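# Clip taped netting edge onto a hoop leg with a peg

## Task

Using either of the two pegs, clamp the taped edge of the netting onto the nearer leg of the hoop that is right-of-centre from the robot's point of view. The peg must sit perpendicular to the leg, the leg must be seated deep in the peg's jaws, and at the spot where the jaws close on the leg the tape must span the full jaw width on both sides. (Whole episode: the left hand's thumb_mcp goal cannot exceed +87.5 degrees. Larger requests are treated as +87.5, and hand_goal will report that value.)

## Robot and tools

ROBOT. Two UR-style arms, left_arm and right_arm, each fitted with a 16-motor four-digit hand. right_arm carries a right hand; left_arm carries its mirror image. Calibrated URDF root positions in the scene frame: left_arm (+0.023, +0.361, 0) m, right_arm (-0.002, -0.443, 0) m. Both are rotated only slightly about z.

FRAMES. Scene frame: origin at table-top height, halfway between the nominal bases. +z points up, +x points out over the table, and left_arm is on the +y side. Image left and right do not follow these names. Hand-point axes for the right hand: +z runs along the straightened fingers toward the tips, +y points out of the palm face, and +x runs across the palm away from the thumb. On the left hand, +x points toward the thumb. A mast sticks out behind the wrist on the palm side and can strike objects.

THE 48-NUMBER ROW. One flat list covers both arms, every value in [-1, 1]. Order: left_arm dx, dy, dz, rx, ry, rz; then 16 left-hand motor values; then left current_limit and speed; then the same 24 values for right_arm.
- Pose numbers are offsets, not poses. They are measured from that arm's Hand target at the moment the action or move begins, along the scene axes. 1.0 equals 0.6 m of travel or 180 degrees of turn. rx, ry, rz together form a single rotation vector about the Hand target position. Sending six zeros re-commands the current Hand target. Sending the same offset again moves the arm further.
- Motor order per hand: index_mcp, index_abd, index_pip, index_dip, middle_mcp, middle_abd, middle_pip, middle_dip, ring_mcp, ring_abd, ring_pip, ring_dip, thumb_cmc, thumb_axl, thumb_mcp, thumb_ipl. Each value is an absolute goal, scaled linearly between the joint's two stops. Moving toward -1 flexes the finger joints. Values that give a straight joint: _mcp +0.75, _abd 0, _pip +0.58, _dip +0.70, thumb_cmc +0.71, thumb_axl +0.68, thumb_mcp +0.23, thumb_ipl +0.17. A 0 is itself a goal. To leave a hand unchanged, send back its hand_goal, hand_current_limit and hand_speed.
- current_limit: -1 to +1 maps to 0 to 550 mA, with a floor of 11 mA. Values well below 0 may not lift a finger. speed: joints travel at (speed+1)/2 of 8.5 rad/s. Starting values are +0.4 and -0.6, and whatever was last sent stays in effect.

TOOLS.
- execute_actions(actions, cameras): actions is a list of actions. Each action is up to 15 rows, one per 1/30 s step (0.5 s in all). If an action has fewer rows, its last row is repeated. Every row counts from the pose at the start of that action. Passing an empty list returns a state report with all cameras.
- move(target, speed, blend, stop_force, zero, blocking, cameras): follows straight paths to the target, which is one 48-number row or a list of up to 15 rows. Every row counts from the same starting Hand targets. speed is in m/s, 0.002 to 3.6, default 0.25; rotation rate is capped at twice that in rad/s. blend is a corner-rounding radius in m, default 0 (stop at each row). stop_force is 3 to 120 N and ends an arm's path when it meets resistance. It is unreliable during rotation and cannot sense light pushes. Leave it out when backing away from a contact. zero (default true) re-zeroes the force reading before the move. blocking=false returns after about 0.5 s and cannot be combined with stop_force. The whole move is capped at 10 s and does not steer around obstacles.
- wait(seconds 0-10), stop() to brake a running move, zoom_image(camera, region [x0,y0,x1,y1] px, no more than 504 on a side; only cameras in the latest images), zero_wrist_force(arm), read_manual(section), finished_scene(scene=1).
- Camera names: cam_high, cam_low, cam_front, cam_level, cam_over, cam_left_wrist, cam_right_wrist. Each is 896x504.

RESULTS. Hand target is the pose last commanded after clipping, and later offsets count from it. The hand point often stops short of it, and re-sending zeros asks for it again. end_effector_position is in metres in the scene frame and can be off by a few cm. Wrist force and torque are read in the end-effector axes, measured against the last zero. Hand entries follow motor order: hand_goal, hand_measured, hand_current_ma, and hand_state (moving, goal, blocked or overload). A move adds a "move:" line: done, off_target, moving, held or fault, plus limits such as paced or held. Neither done nor off_target rules out contact.

LIMITS AND CAUTIONS. Each step can change commanded orientation by at most 32 degrees from the measured orientation. A push of roughly 150 N on the arm, or joint torque at its limit (wrist joints 26.6 N m), stops that arm for 10 s. Arms are stiff, so even a small overshoot into a firm surface can fault. Approach slowly and use a small stop_force. A finger motor that draws 495 mA or more for 5 s shuts off for 10 s. Motors above 85 °C brake the arm for 30-60 s. After a HAND FAULT line, the remaining robot calls in that reply are skipped. Keep the hands apart: contact between the arms, or gripping the other hand, can fail the scene. A clearance check blocks some arm-to-arm approaches. Do not route paths close to an arm's own base. Do not let anything drop or leave the table, do not release objects that are still moving, and never strike fixed or heavy objects hard. The peg must stay in place on its own after finished_scene. Thinking time keeps the scene running.

Each tool is called after "Request:" by a JSON object that holds its "op" and its "data", one argument or row to a line.

## Session

Request:
{"op": "execute_actions", "data": {
  "actions": [],
  "cameras": ["all"]
}}

Scene clock: 0.00 s.
left_arm: end_effector_position=(+0.2921, +0.1832, +0.1926) hand_goal=(+0.754, +0.000, +0.576, +0.696, +0.754, +0.000, +0.576, +0.696, +0.754, +0.000, +0.576, +0.696, +0.714, +0.678, +0.226, +0.168) hand_measured=(+0.754, +0.000, +0.576, +0.696, +0.754, +0.000, +0.576, +0.696, +0.754, +0.000, +0.576, +0.696, +0.714, +0.678, +0.226, +0.168) hand_current_ma=(+0, +0, +0, +0, +0, +0, +0, +0, +0, +0, +0, +0, +0, +0, +0, +0) hand_state=(goal, goal, goal, goal, goal, goal, goal, goal, goal, goal, goal, goal, goal, goal, goal, goal) hand_current_limit=0.40 hand_speed=-0.60 end_effector_quat_wxyz=(+0.119, +0.936, -0.330, +0.015) | right_arm: end_effector_position=(+0.4427, -0.5295, +0.1895) hand_goal=(+0.754, +0.000, +0.576, +0.696, +0.754, +0.000, +0.576, +0.696, +0.754, +0.000, +0.576, +0.696, +0.714, +0.678, +0.226, +0.168) hand_measured=(+0.754, +0.000, +0.576, +0.696, +0.754, +0.000, +0.576, +0.696, +0.754, +0.000, +0.576, +0.696, +0.714, +0.678, +0.226, +0.168) hand_current_ma=(+0, +0, +0, +0, +0, +0, +0, +0, +0, +0, +0, +0, +0, +0, +0, +0) hand_state=(goal, goal, goal, goal, goal, goal, goal, goal, goal, goal, goal, goal, goal, goal, goal, goal) hand_current_limit=0.40 hand_speed=-0.60 end_effector_quat_wxyz=(-0.493, +0.674, +0.521, -0.177)
Joint positions: left_arm=[3.422 -1.149 -2.367 -1.312 1.36 -3.739] | right_arm=[-0.533 -1.165 1.404 -0.707 -1.528 -0.293]
Joint velocities: within noise
Joint torques (N m): no reading
Motor temperatures (°C): left_arm=[26 29 46 50 41 46] | right_arm=[45 37 30 43 43 43]
Wrist force (N): no reading
Wrist torque (N m): no reading
Wrist force, peak (N): no reading
Hand target: left_arm +0.2921, +0.1832, +0.1926; +0.119, +0.936, -0.330, +0.015 | right_arm +0.4427, -0.5295, +0.1895; -0.493, +0.674, +0.521, -0.177

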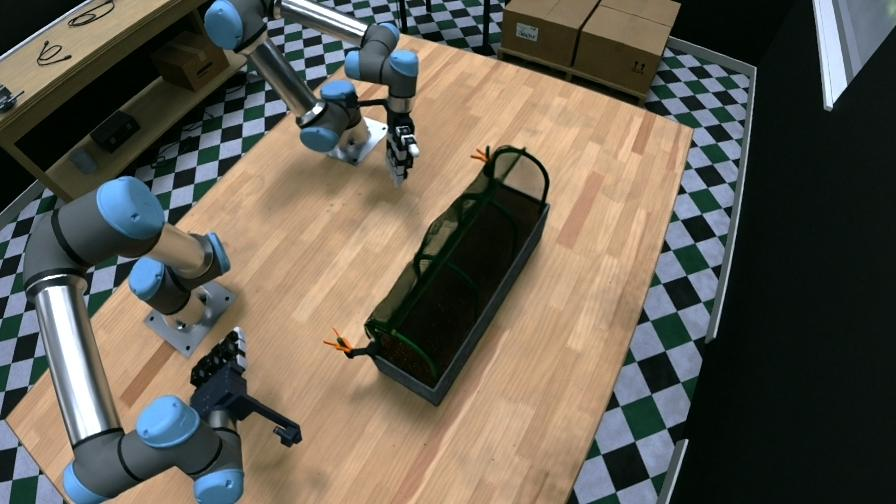

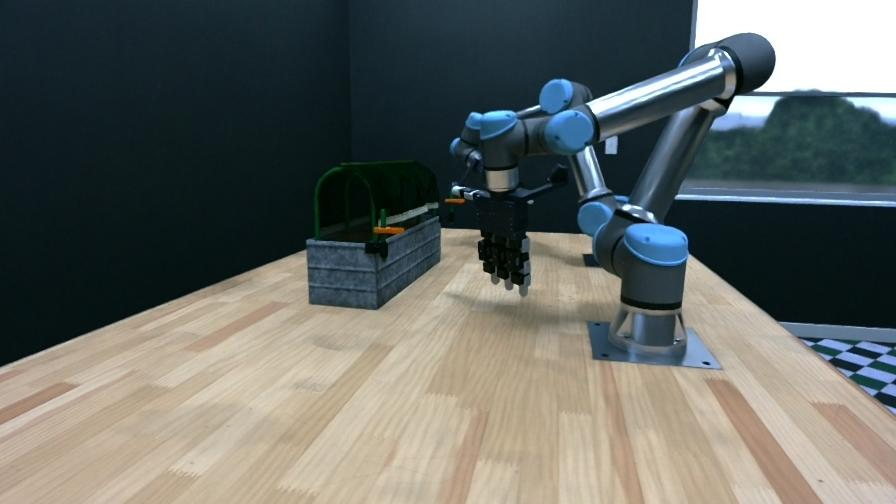

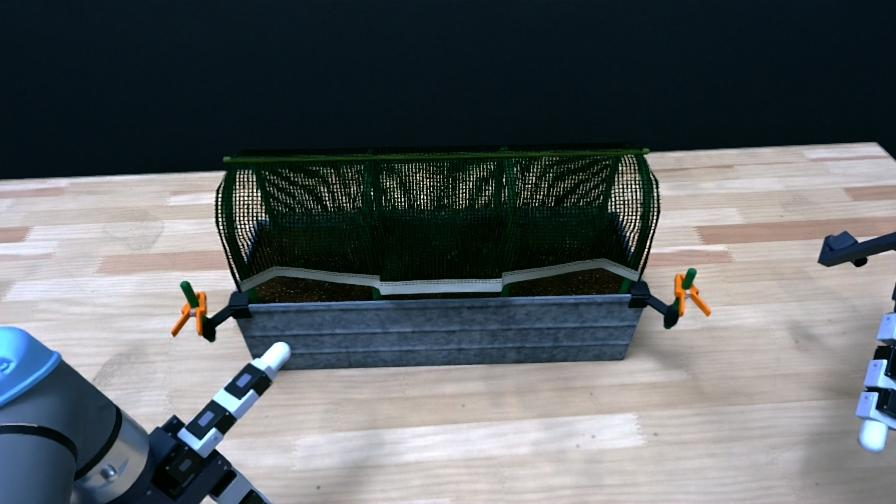

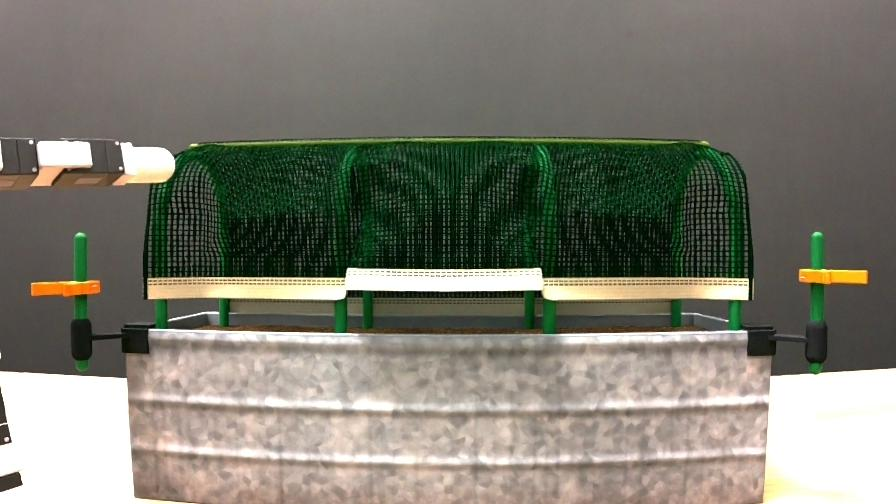

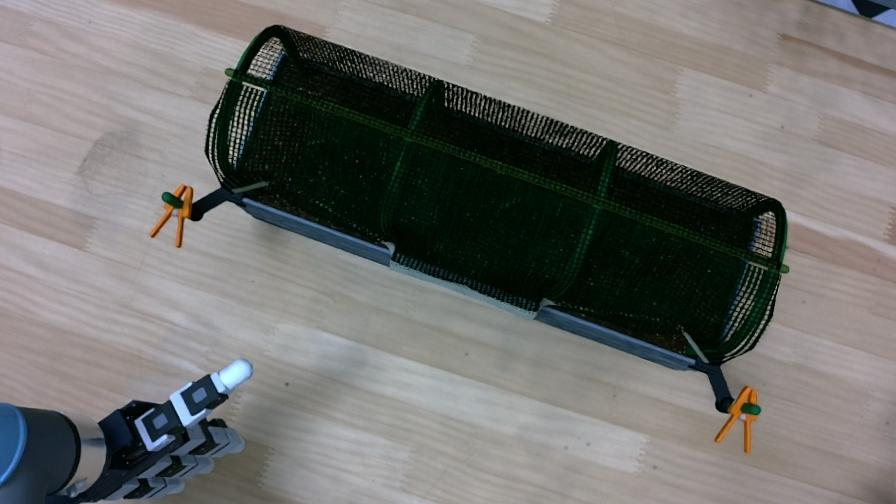

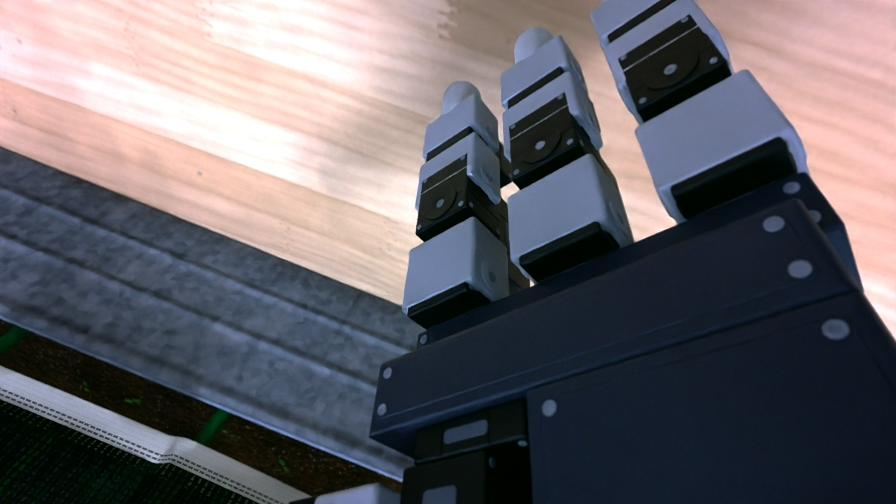

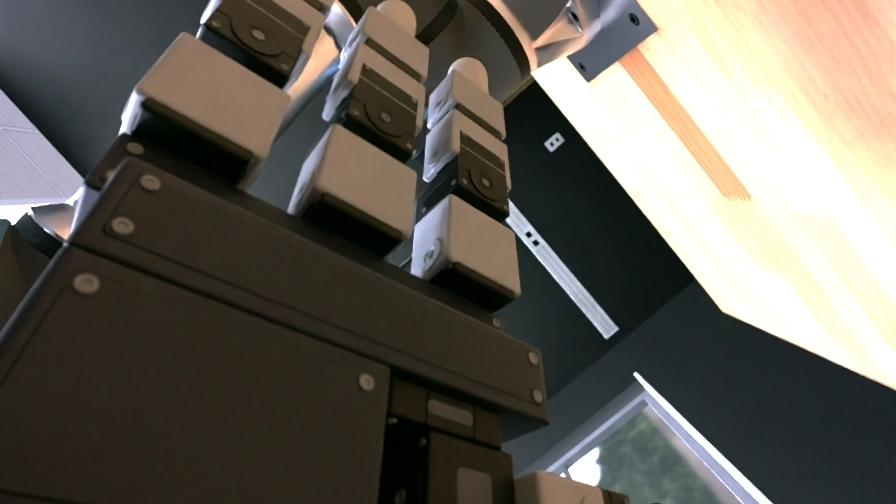

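Request:
{"op": "zoom_image", "data": {
  "camera": "cam_level",
  "region": [480, 200, 896, 434]
}}

Request:
{"op": "zoom_image", "data": {
  "camera": "cam_front",
  "region": [450, 230, 750, 400]
}}

Request:
{"op": "zoom_image", "data": {
  "camera": "cam_over",
  "region": [500, 250, 850, 470]
}}

Request:
{"op": "zoom_image", "data": {
  "camera": "cam_low",
  "region": [300, 150, 520, 320]
}}

Request:
{"op": "zoom_image", "data": {
  "camera": "cam_high",
  "region": [310, 130, 570, 420]
}}

Request:
{"op": "zoom_image", "data": {
  "camera": "cam_level",
  "region": [760, 210, 896, 390]
}}

Scaled by 1.212.

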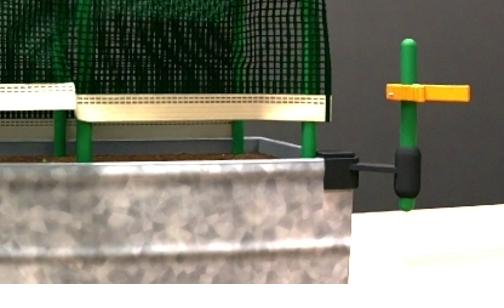

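Scaled by 1.680.

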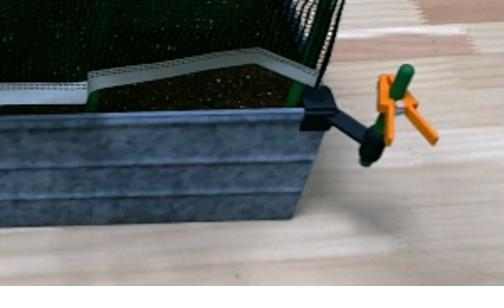

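Scaled by 1.440.

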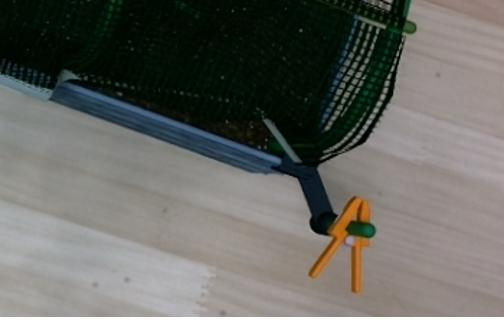

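Scaled by 2.291.

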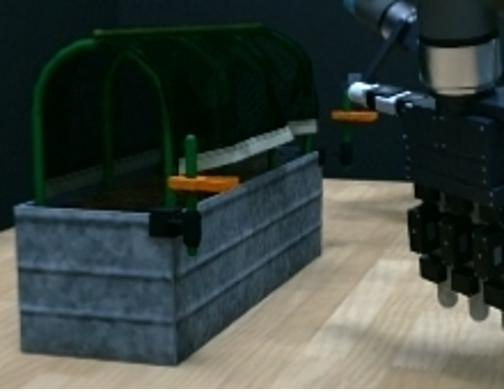

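Scaled by 1.738.

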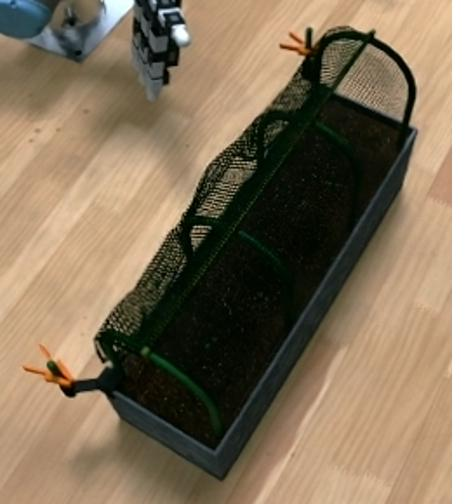

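Scaled by 2.800.

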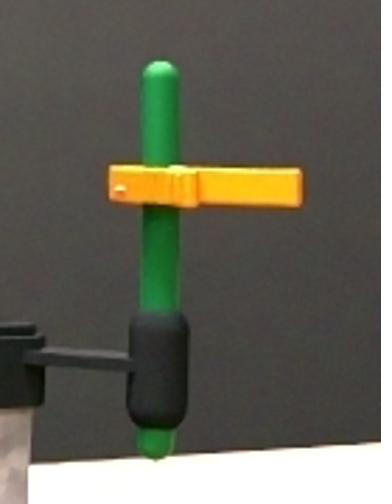

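Request:
{"op": "zoom_image", "data": {
  "camera": "cam_level",
  "region": [480, 240, 620, 345]
}}

Request:
{"op": "zoom_image", "data": {
  "camera": "cam_front",
  "region": [440, 240, 580, 330]
}}

Request:
{"op": "zoom_image", "data": {
  "camera": "cam_over",
  "region": [500, 260, 640, 360]
}}

Request:
{"op": "zoom_image", "data": {
  "camera": "cam_over",
  "region": [690, 340, 800, 470]
}}

Request:
{"op": "zoom_image", "data": {
  "camera": "cam_level",
  "region": [300, 240, 440, 345]
}}

Request:
{"op": "zoom_image", "data": {
  "camera": "cam_front",
  "region": [620, 240, 740, 360]
}}

Scaled by 3.600.

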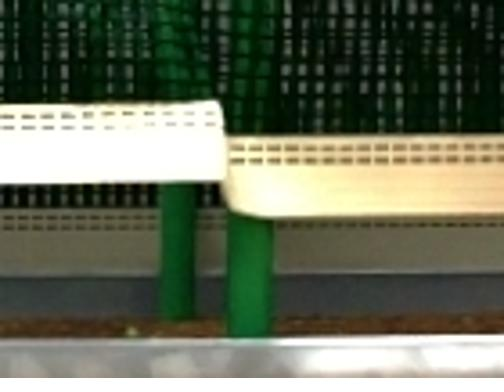

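Scaled by 3.600.

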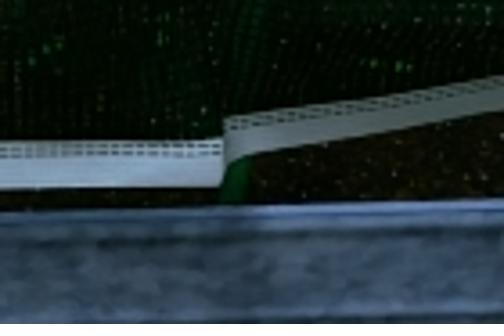

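Scaled by 3.600.

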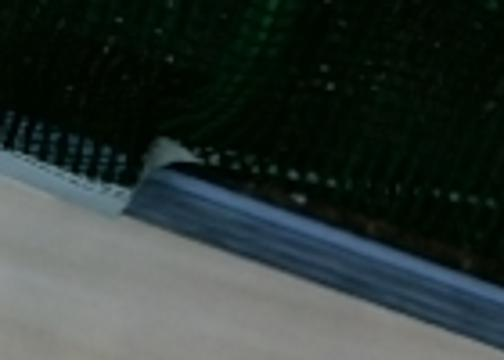

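Scaled by 3.877.

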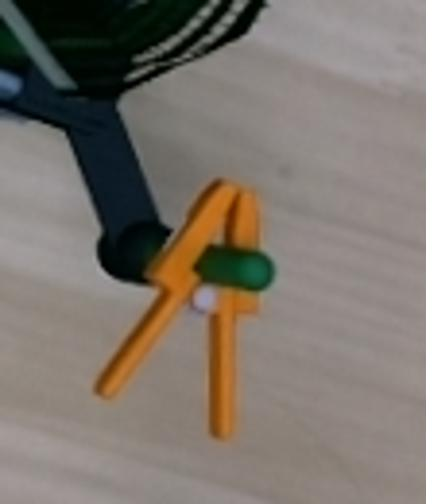

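Scaled by 3.600.

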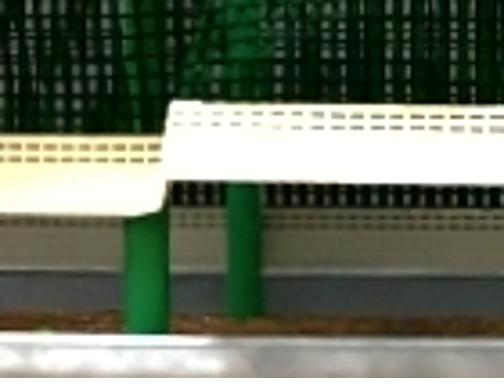

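Scaled by 4.200.

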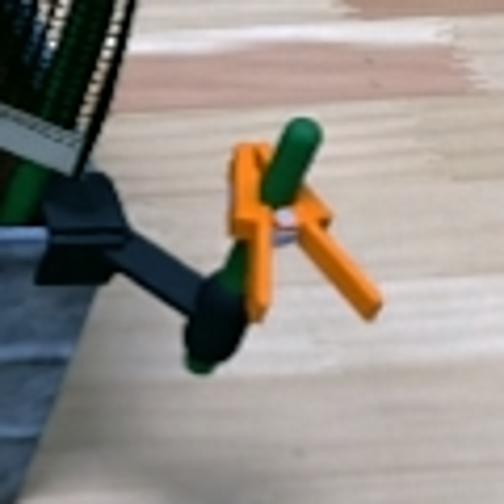

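Request:
{"op": "move", "data": {
  "target": [0,0,0,0,0,0, 0.754,0,0.576,0.696,0.754,0,0.576,0.696,0.754,0,0.576,0.696,0.714,0.678,0.226,0.168,0.4,-0.6, -0.1045,0.0492,0.1175,0.3051,-0.2856,-0.1794, 0.137,0,0.139,0.261,0.754,0,0.576,0.696,0.754,0,0.576,0.696,-0.5,0.678,-0.112,0.276,0.4,-0.6],
  "cameras": ["cam_high","cam_front","cam_level","cam_over","cam_right_wrist"]
}}

Scene clock: 447.70 s.
left_arm: end_effector_position=(+0.2921, +0.1832, +0.1926) hand_goal=(+0.754, +0.000, +0.576, +0.696, +0.754, +0.000, +0.576, +0.696, +0.754, +0.000, +0.576, +0.696, +0.714, +0.678, +0.226, +0.168) hand_measured=(+0.754, +0.000, +0.576, +0.696, +0.754, +0.000, +0.576, +0.696, +0.754, +0.000, +0.576, +0.696, +0.714, +0.678, +0.224, +0.168) hand_current_ma=(-1, +0, +1, +0, -1, +0, +1, +0, -1, +0, +1, +0, +0, -1, -3, +0) hand_state=(goal, goal, goal, goal, goal, goal, goal, goal, goal, goal, goal, goal, goal, goal, goal, goal) hand_current_limit=0.40 hand_speed=-0.60 end_effector_quat_wxyz=(+0.119, +0.936, -0.330, +0.015) | right_arm: end_effector_position=(+0.3800, -0.5000, +0.2599) hand_goal=(+0.138, +0.000, +0.140, +0.262, +0.754, +0.000, +0.576, +0.696, +0.754, +0.000, +0.576, +0.696, -0.500, +0.678, -0.112, +0.276) hand_measured=(+0.138, +0.002, +0.144, +0.264, +0.752, +0.002, +0.576, +0.696, +0.752, +0.002, +0.576, +0.696, -0.490, +0.678, -0.110, +0.274) hand_current_ma=(+0, +0, +2, +2, -2, +0, +0, +0, -1, +1, +0, +0, +10, +0, +1, -1) hand_state=(goal, goal, goal, goal, goal, goal, goal, goal, goal, goal, goal, goal, goal, goal, goal, goal) hand_current_limit=0.40 hand_speed=-0.60 end_effector_quat_wxyz=(+0.500, -0.500, -0.500, -0.500)
Joint positions: left_arm=[3.422 -1.149 -2.367 -1.312 1.36 -3.739] | right_arm=[-1.109 -1.442 1.983 -0.54 -1.097 -1.572]
Joint torques (N m): left_arm=[0.86 4.78 23.56 2.28 -0.55 -0.16] | right_arm=[6.29 -32.81 -23.49 0.47 -1.55 -1.43]
Wrist force (N): left_arm=[0.0 0.3 0.1] | right_arm=[-1.7 -0.8 0.1]
Wrist torque (N m): left_arm=[0.03 0.00 -0.01] | right_arm=[0.02 0.05 -0.26]
Wrist force, peak (N): left_arm=[-0.1 0.5 0.2] | right_arm=[-2.1 -1.0 0.3]
Hand target: left_arm +0.2921, +0.1832, +0.1926; +0.119, +0.936, -0.330, +0.015 | right_arm +0.3800, -0.5000, +0.2600; +0.500, -0.499, -0.500, -0.500
Off the commanded pose: left_arm 0.000 m, 0 deg | right_arm 0.000 m, 0 deg.
move: done
Images, in order (width x height): cam_high 896x504, cam_front 896x504, cam_level 896x504, cam_over 896x504, cam_right_wrist 896x504.

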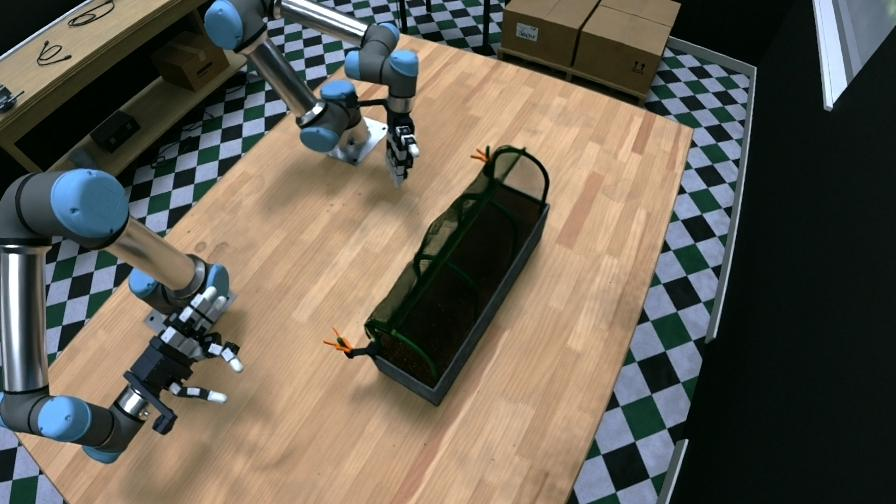

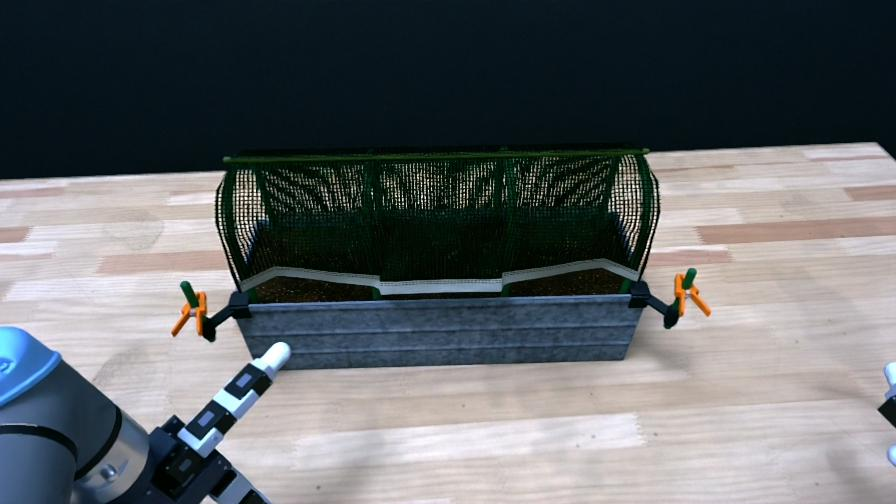

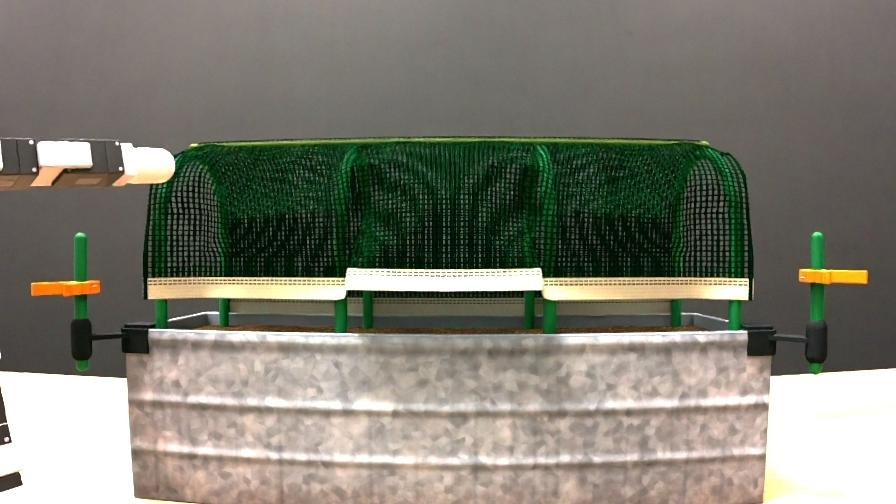

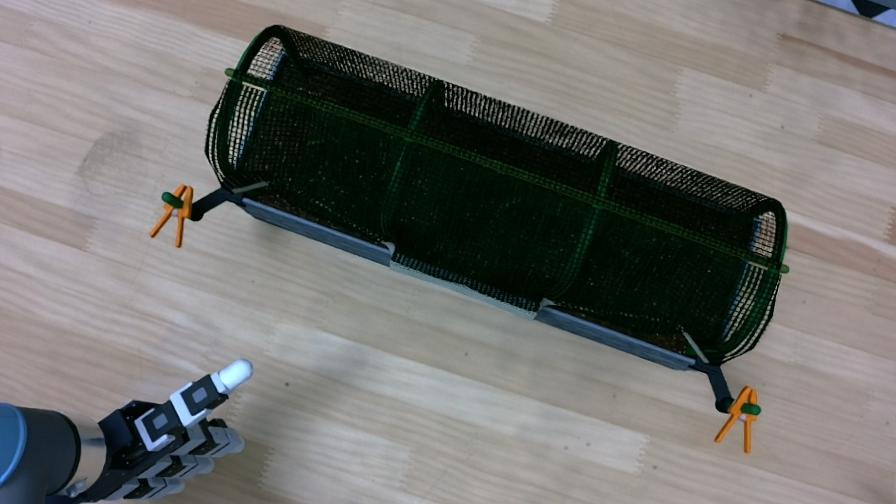

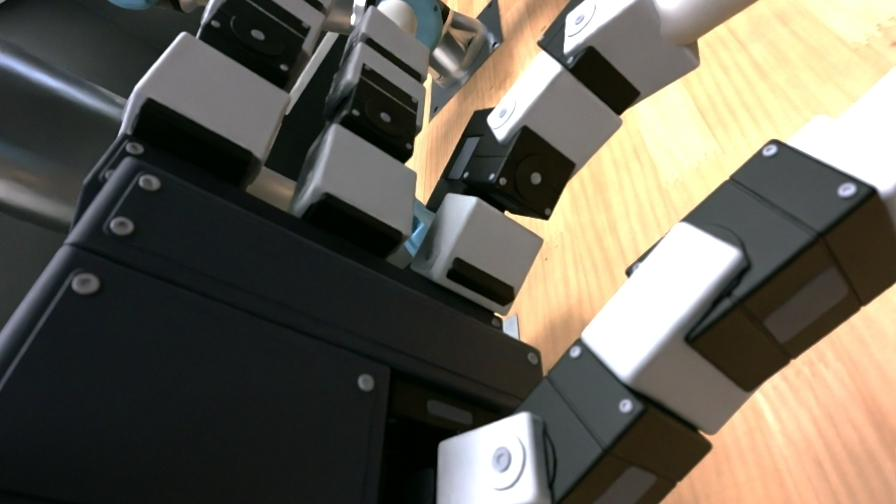

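Request:
{"op": "move", "data": {
  "target": [0,0,0,0,0,0, 0.754,0,0.576,0.696,0.754,0,0.576,0.696,0.754,0,0.576,0.696,0.714,0.678,0.226,0.168,0.4,-0.6, 0.0083,0.38,-0.1,0,0,0, 0.137,0,0.139,0.261,0.754,0,0.576,0.696,0.754,0,0.576,0.696,-0.5,0.678,-0.112,0.276,0.4,-0.6],
  "cameras": ["cam_high","cam_front","cam_level","cam_over","cam_right_wrist"]
}}

Scene clock: 467.97 s.
left_arm: end_effector_position=(+0.2921, +0.1832, +0.1926) hand_goal=(+0.754, +0.000, +0.576, +0.696, +0.754, +0.000, +0.576, +0.696, +0.754, +0.000, +0.576, +0.696, +0.714, +0.678, +0.226, +0.168) hand_measured=(+0.754, +0.000, +0.576, +0.696, +0.754, +0.000, +0.576, +0.696, +0.754, +0.000, +0.576, +0.696, +0.714, +0.678, +0.224, +0.168) hand_current_ma=(-1, +0, +1, +0, -1, +0, +1, +0, -1, +0, +1, +0, +0, -1, -3, +0) hand_state=(goal, goal, goal, goal, goal, goal, goal, goal, goal, goal, goal, goal, goal, goal, goal, goal) hand_current_limit=0.40 hand_speed=-0.60 end_effector_quat_wxyz=(+0.119, +0.936, -0.330, +0.015) | right_arm: end_effector_position=(+0.3850, -0.2721, +0.2000) hand_goal=(+0.138, +0.000, +0.140, +0.262, +0.754, +0.000, +0.576, +0.696, +0.754, +0.000, +0.576, +0.696, -0.500, +0.678, -0.112, +0.276) hand_measured=(+0.138, +0.002, +0.142, +0.264, +0.752, +0.002, +0.576, +0.696, +0.752, +0.002, +0.576, +0.696, -0.490, +0.678, -0.110, +0.274) hand_current_ma=(+0, +0, +2, +2, -2, +1, +0, +0, -1, +1, +0, +0, +10, +0, +1, -1) hand_state=(goal, goal, goal, goal, goal, goal, goal, goal, goal, goal, goal, goal, goal, goal, goal, goal) hand_current_limit=0.40 hand_speed=-0.60 end_effector_quat_wxyz=(+0.500, -0.499, -0.500, -0.500)
Joint positions: left_arm=[3.422 -1.149 -2.367 -1.312 1.36 -3.739] | right_arm=[-0.653 -1.598 2.34 -0.741 -0.641 -1.573]
Joint torques (N m): left_arm=[0.79 4.57 23.38 2.21 -0.45 -0.17] | right_arm=[10.39 -24.75 -9.23 2.19 1.6 1.46]
Wrist force (N): left_arm=[0.0 0.1 0.0] | right_arm=[-1.6 -0.7 0.0]
Wrist torque (N m): left_arm=[0.01 0.00 0.00] | right_arm=[0.03 0.02 -0.14]
Wrist force, peak (N): left_arm=[-0.2 0.5 0.1] | right_arm=[-1.8 -1.3 2.2]
Hand target: left_arm +0.2921, +0.1832, +0.1926; +0.119, +0.936, -0.330, +0.015 | right_arm +0.3850, -0.2720, +0.2000; +0.500, -0.499, -0.500, -0.500
Off the commanded pose: left_arm 0.000 m, 0 deg | right_arm 0.000 m, 0 deg.
move: done
Images, in order (width x height): cam_high 896x504, cam_front 896x504, cam_level 896x504, cam_over 896x504, cam_right_wrist 896x504.

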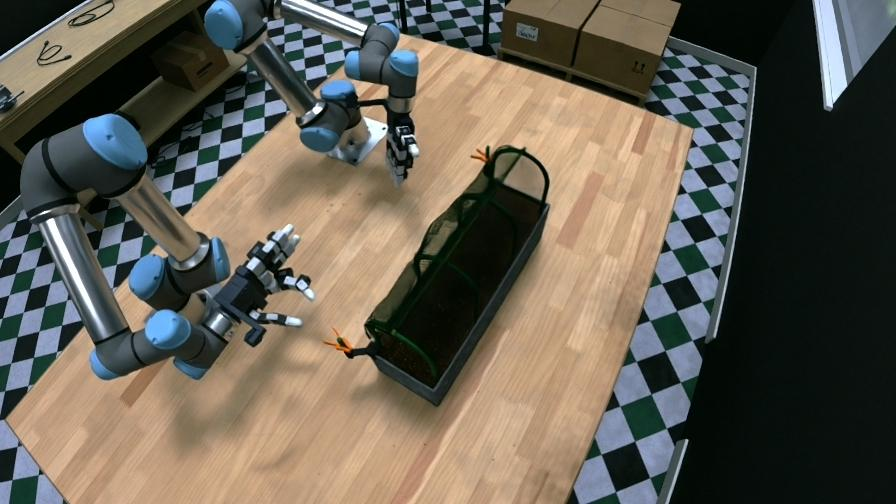

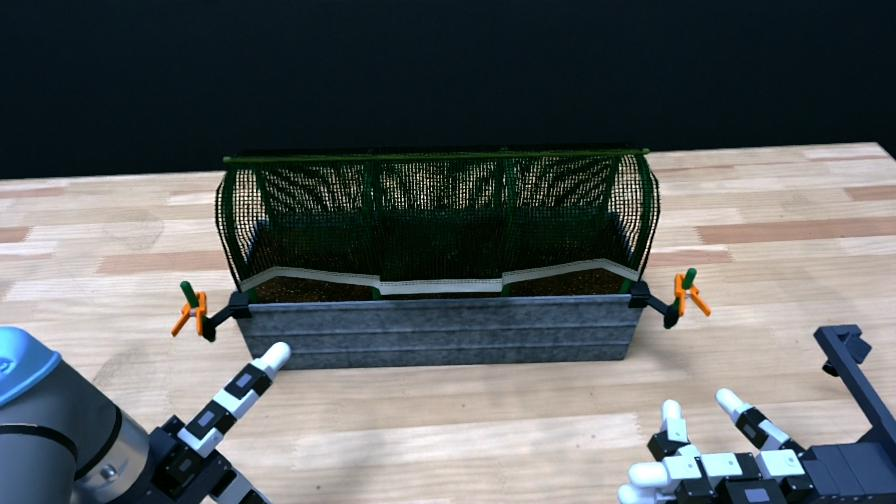

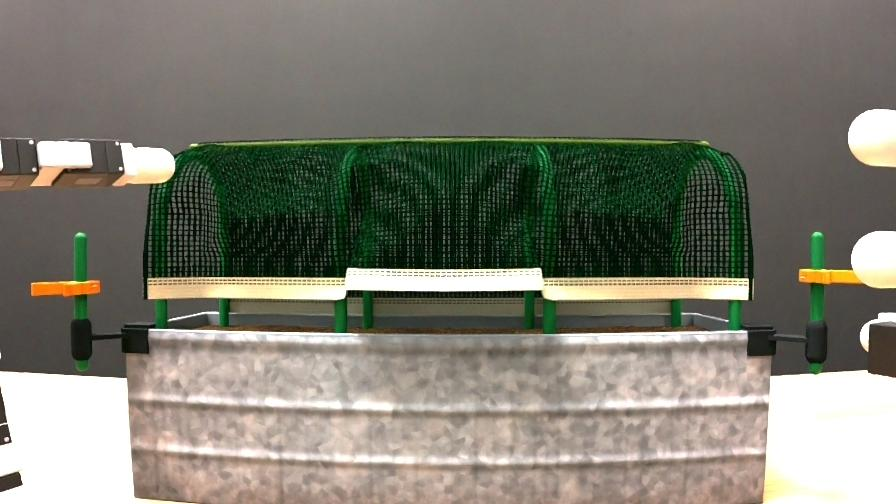

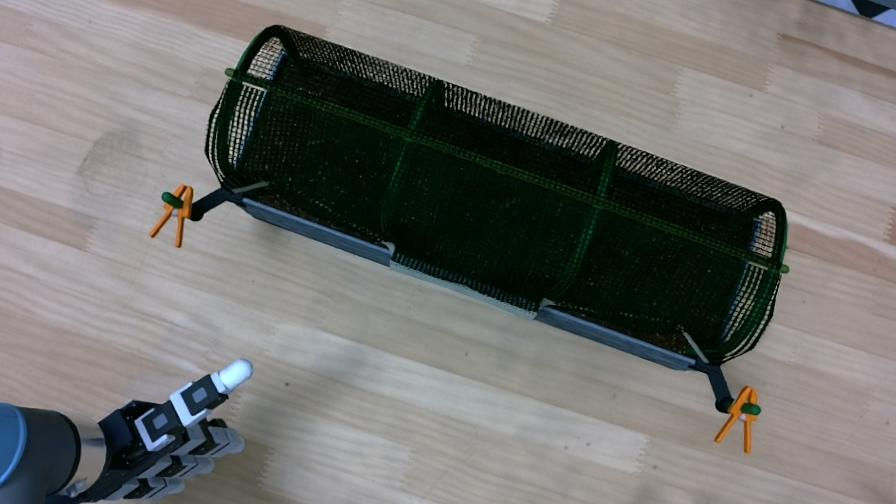

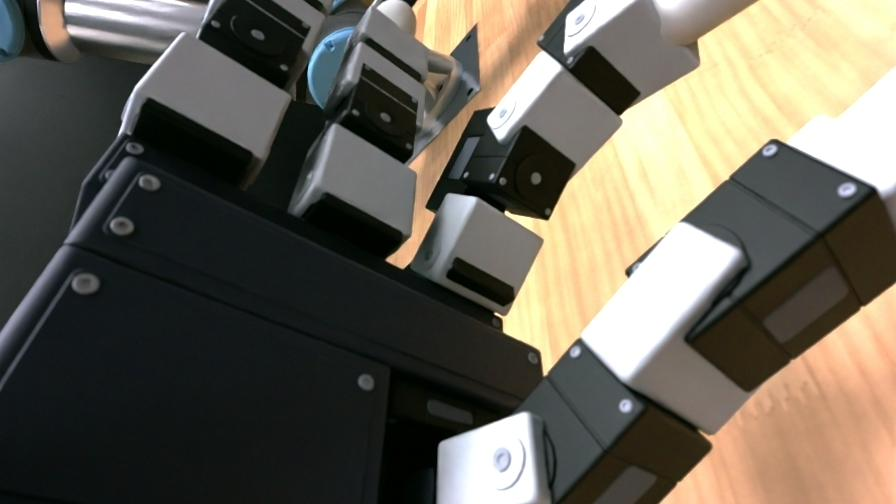

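Request:
{"op": "zoom_image", "data": {
  "camera": "cam_front",
  "region": [600, 240, 896, 504]
}}

Request:
{"op": "zoom_image", "data": {
  "camera": "cam_high",
  "region": [180, 200, 430, 420]
}}

Request:
{"op": "zoom_image", "data": {
  "camera": "cam_level",
  "region": [720, 80, 896, 420]
}}

Scaled by 1.703.

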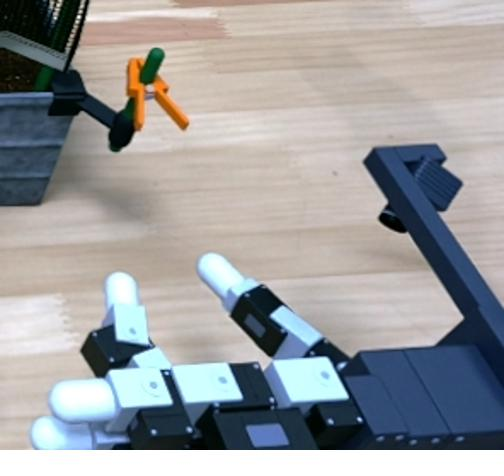

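Scaled by 2.016.

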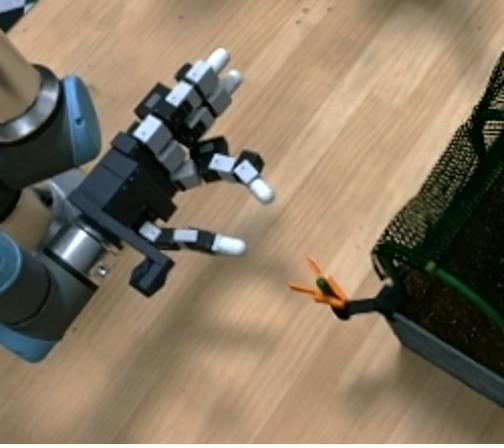

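Scaled by 1.482.

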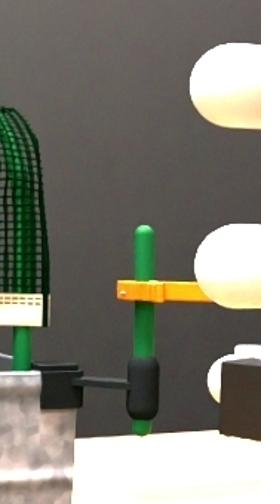

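Request:
{"op": "move", "data": {
  "target": [0,0,0,0,0,0, 0.754,0,0.576,0.696,0.754,0,0.576,0.696,0.754,0,0.576,0.696,0.714,0.678,0.226,0.168,0.4,-0.6, 0.1,-0.08,0.0433,0,0,0, 0.137,0,0.139,0.261,0.754,0,0.576,0.696,0.754,0,0.576,0.696,-0.5,0.678,-0.112,0.276,0.4,-0.6],
  "cameras": ["cam_high","cam_front","cam_level","cam_over","cam_right_wrist"]
}}

Request:
{"op": "zoom_image", "data": {
  "camera": "cam_front",
  "region": [610, 250, 810, 400]
}}

Request:
{"op": "zoom_image", "data": {
  "camera": "cam_over",
  "region": [650, 340, 896, 504]
}}

Request:
{"op": "zoom_image", "data": {
  "camera": "cam_level",
  "region": [720, 180, 896, 400]
}}

Request:
{"op": "zoom_image", "data": {
  "camera": "cam_high",
  "region": [250, 240, 410, 400]
}}

Scene clock: 574.10 s.
left_arm: end_effector_position=(+0.2921, +0.1832, +0.1926) hand_goal=(+0.754, +0.000, +0.576, +0.696, +0.754, +0.000, +0.576, +0.696, +0.754, +0.000, +0.576, +0.696, +0.714, +0.678, +0.226, +0.168) hand_measured=(+0.754, +0.000, +0.576, +0.696, +0.754, +0.000, +0.576, +0.696, +0.754, +0.000, +0.576, +0.696, +0.714, +0.678, +0.224, +0.168) hand_current_ma=(-1, +0, +1, +0, -1, +0, +1, +0, -1, +0, +1, +0, +0, -1, -3, +0) hand_state=(goal, goal, goal, goal, goal, goal, goal, goal, goal, goal, goal, goal, goal, goal, goal, goal) hand_current_limit=0.40 hand_speed=-0.60 end_effector_quat_wxyz=(+0.119, +0.936, -0.330, +0.015) | right_arm: end_effector_position=(+0.4449, -0.3199, +0.2259) hand_goal=(+0.138, +0.000, +0.140, +0.262, +0.754, +0.000, +0.576, +0.696, +0.754, +0.000, +0.576, +0.696, -0.500, +0.678, -0.112, +0.276) hand_measured=(+0.138, +0.002, +0.142, +0.264, +0.752, +0.002, +0.576, +0.696, +0.752, +0.002, +0.576, +0.696, -0.490, +0.678, -0.110, +0.274) hand_current_ma=(+0, +0, +2, +2, -1, +1, +0, +0, -1, +1, +0, +0, +10, +0, +1, -1) hand_state=(goal, goal, goal, goal, goal, goal, goal, goal, goal, goal, goal, goal, goal, goal, goal, goal) hand_current_limit=0.40 hand_speed=-0.60 end_effector_quat_wxyz=(+0.500, -0.499, -0.500, -0.500)
Joint positions: left_arm=[3.422 -1.149 -2.367 -1.312 1.36 -3.739] | right_arm=[-0.66 -1.474 2.124 -0.649 -0.648 -1.573]
Joint torques (N m): left_arm=[1.73 4.12 22.88 2.24 -0.54 -0.15] | right_arm=[9.88 -19.8 -23.74 0.61 1.66 -1.06]
Wrist force (N): left_arm=[-0.1 0.2 0.1] | right_arm=[-1.3 -0.9 0.3]
Wrist torque (N m): left_arm=[0.02 0.01 0.00] | right_arm=[-0.04 -0.01 -0.12]
Wrist force, peak (N): left_arm=[-0.1 0.5 0.2] | right_arm=[-2.4 -2.3 1.3]
Hand target: left_arm +0.2921, +0.1832, +0.1926; +0.119, +0.936, -0.330, +0.015 | right_arm +0.4450, -0.3200, +0.2260; +0.500, -0.499, -0.500, -0.500
Off the commanded pose: left_arm 0.000 m, 0 deg | right_arm 0.000 m, 0 deg.
move: done
Images, in order (width x height): cam_high 896x504, cam_front 896x504, cam_level 896x504, cam_over 896x504, cam_right_wrist 896x504.

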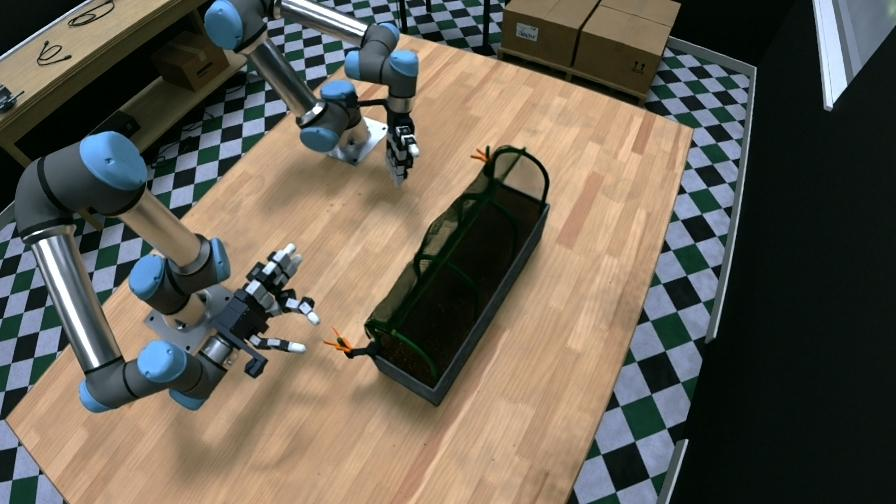

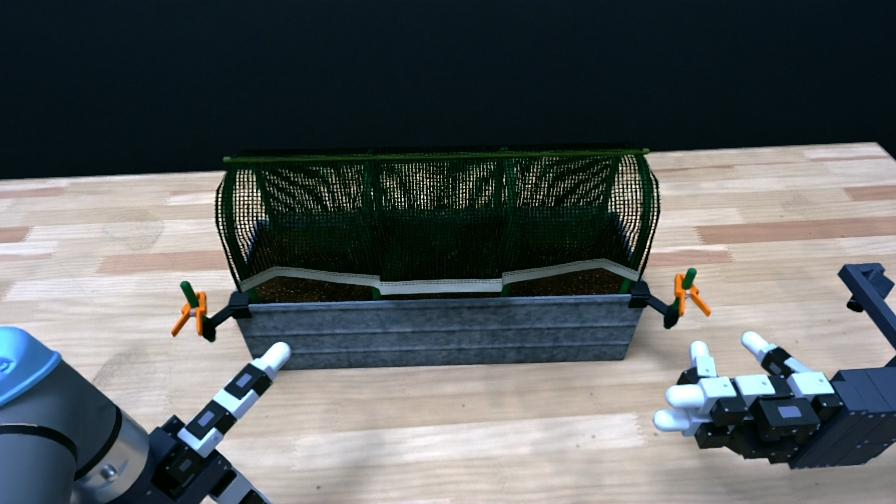

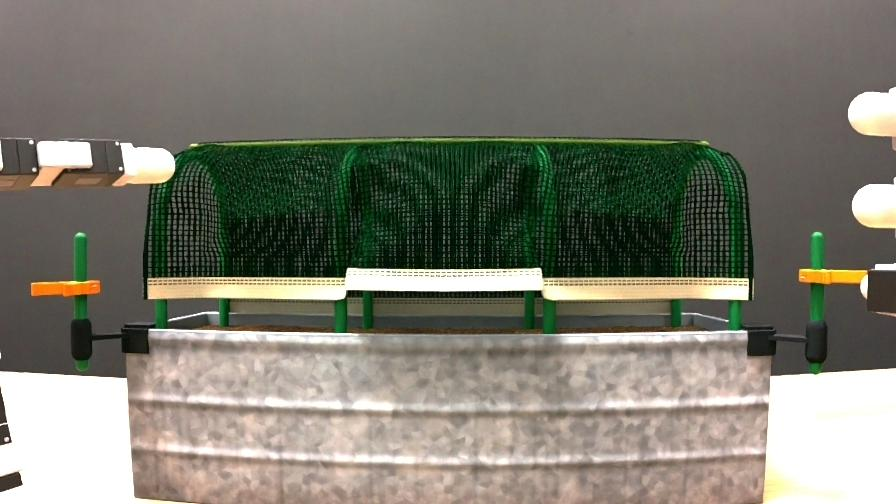

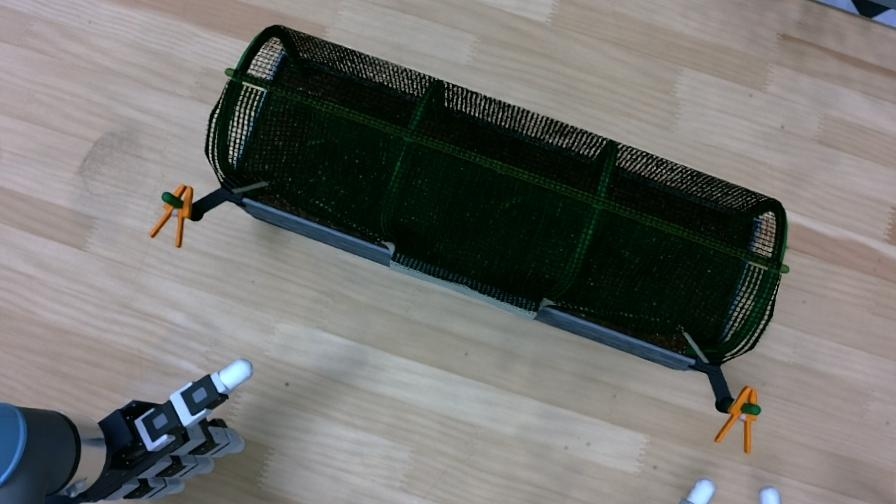

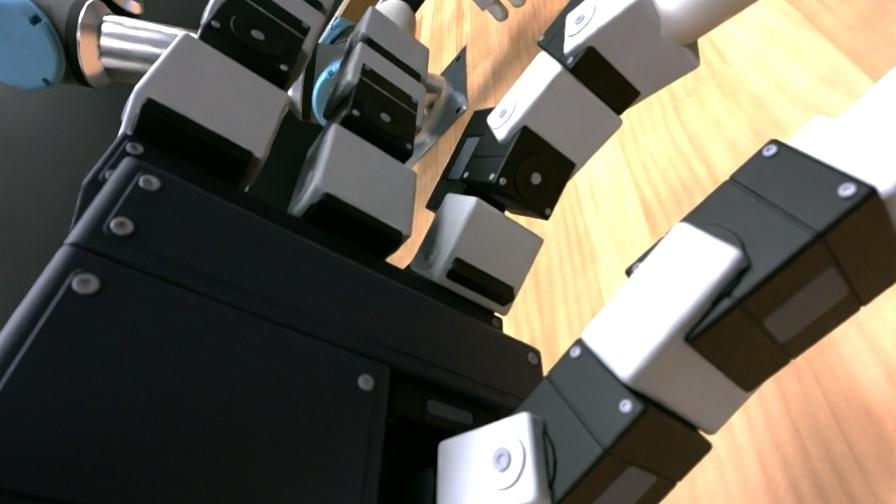

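Scaled by 2.520.

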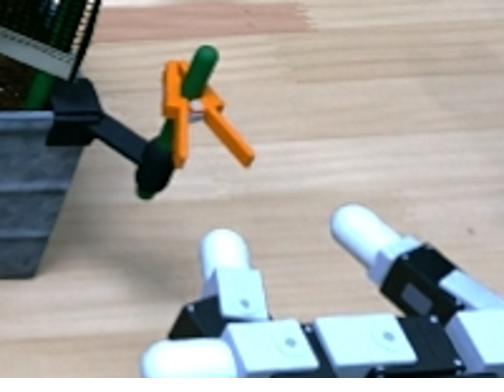

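Scaled by 2.049.

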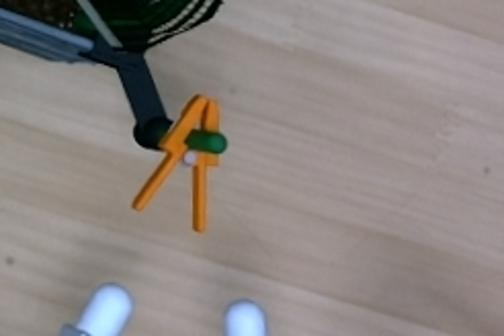

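Scaled by 2.291.

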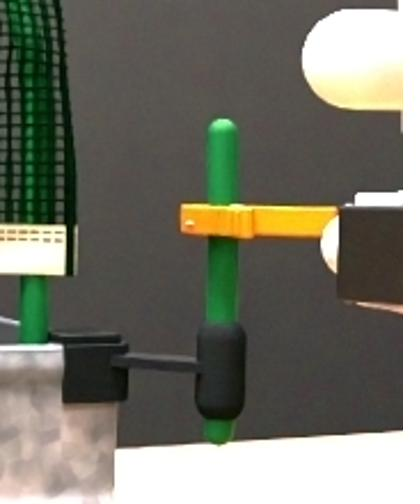

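Scaled by 3.150.

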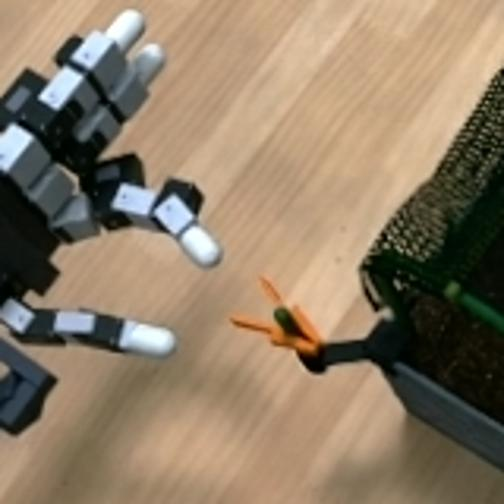

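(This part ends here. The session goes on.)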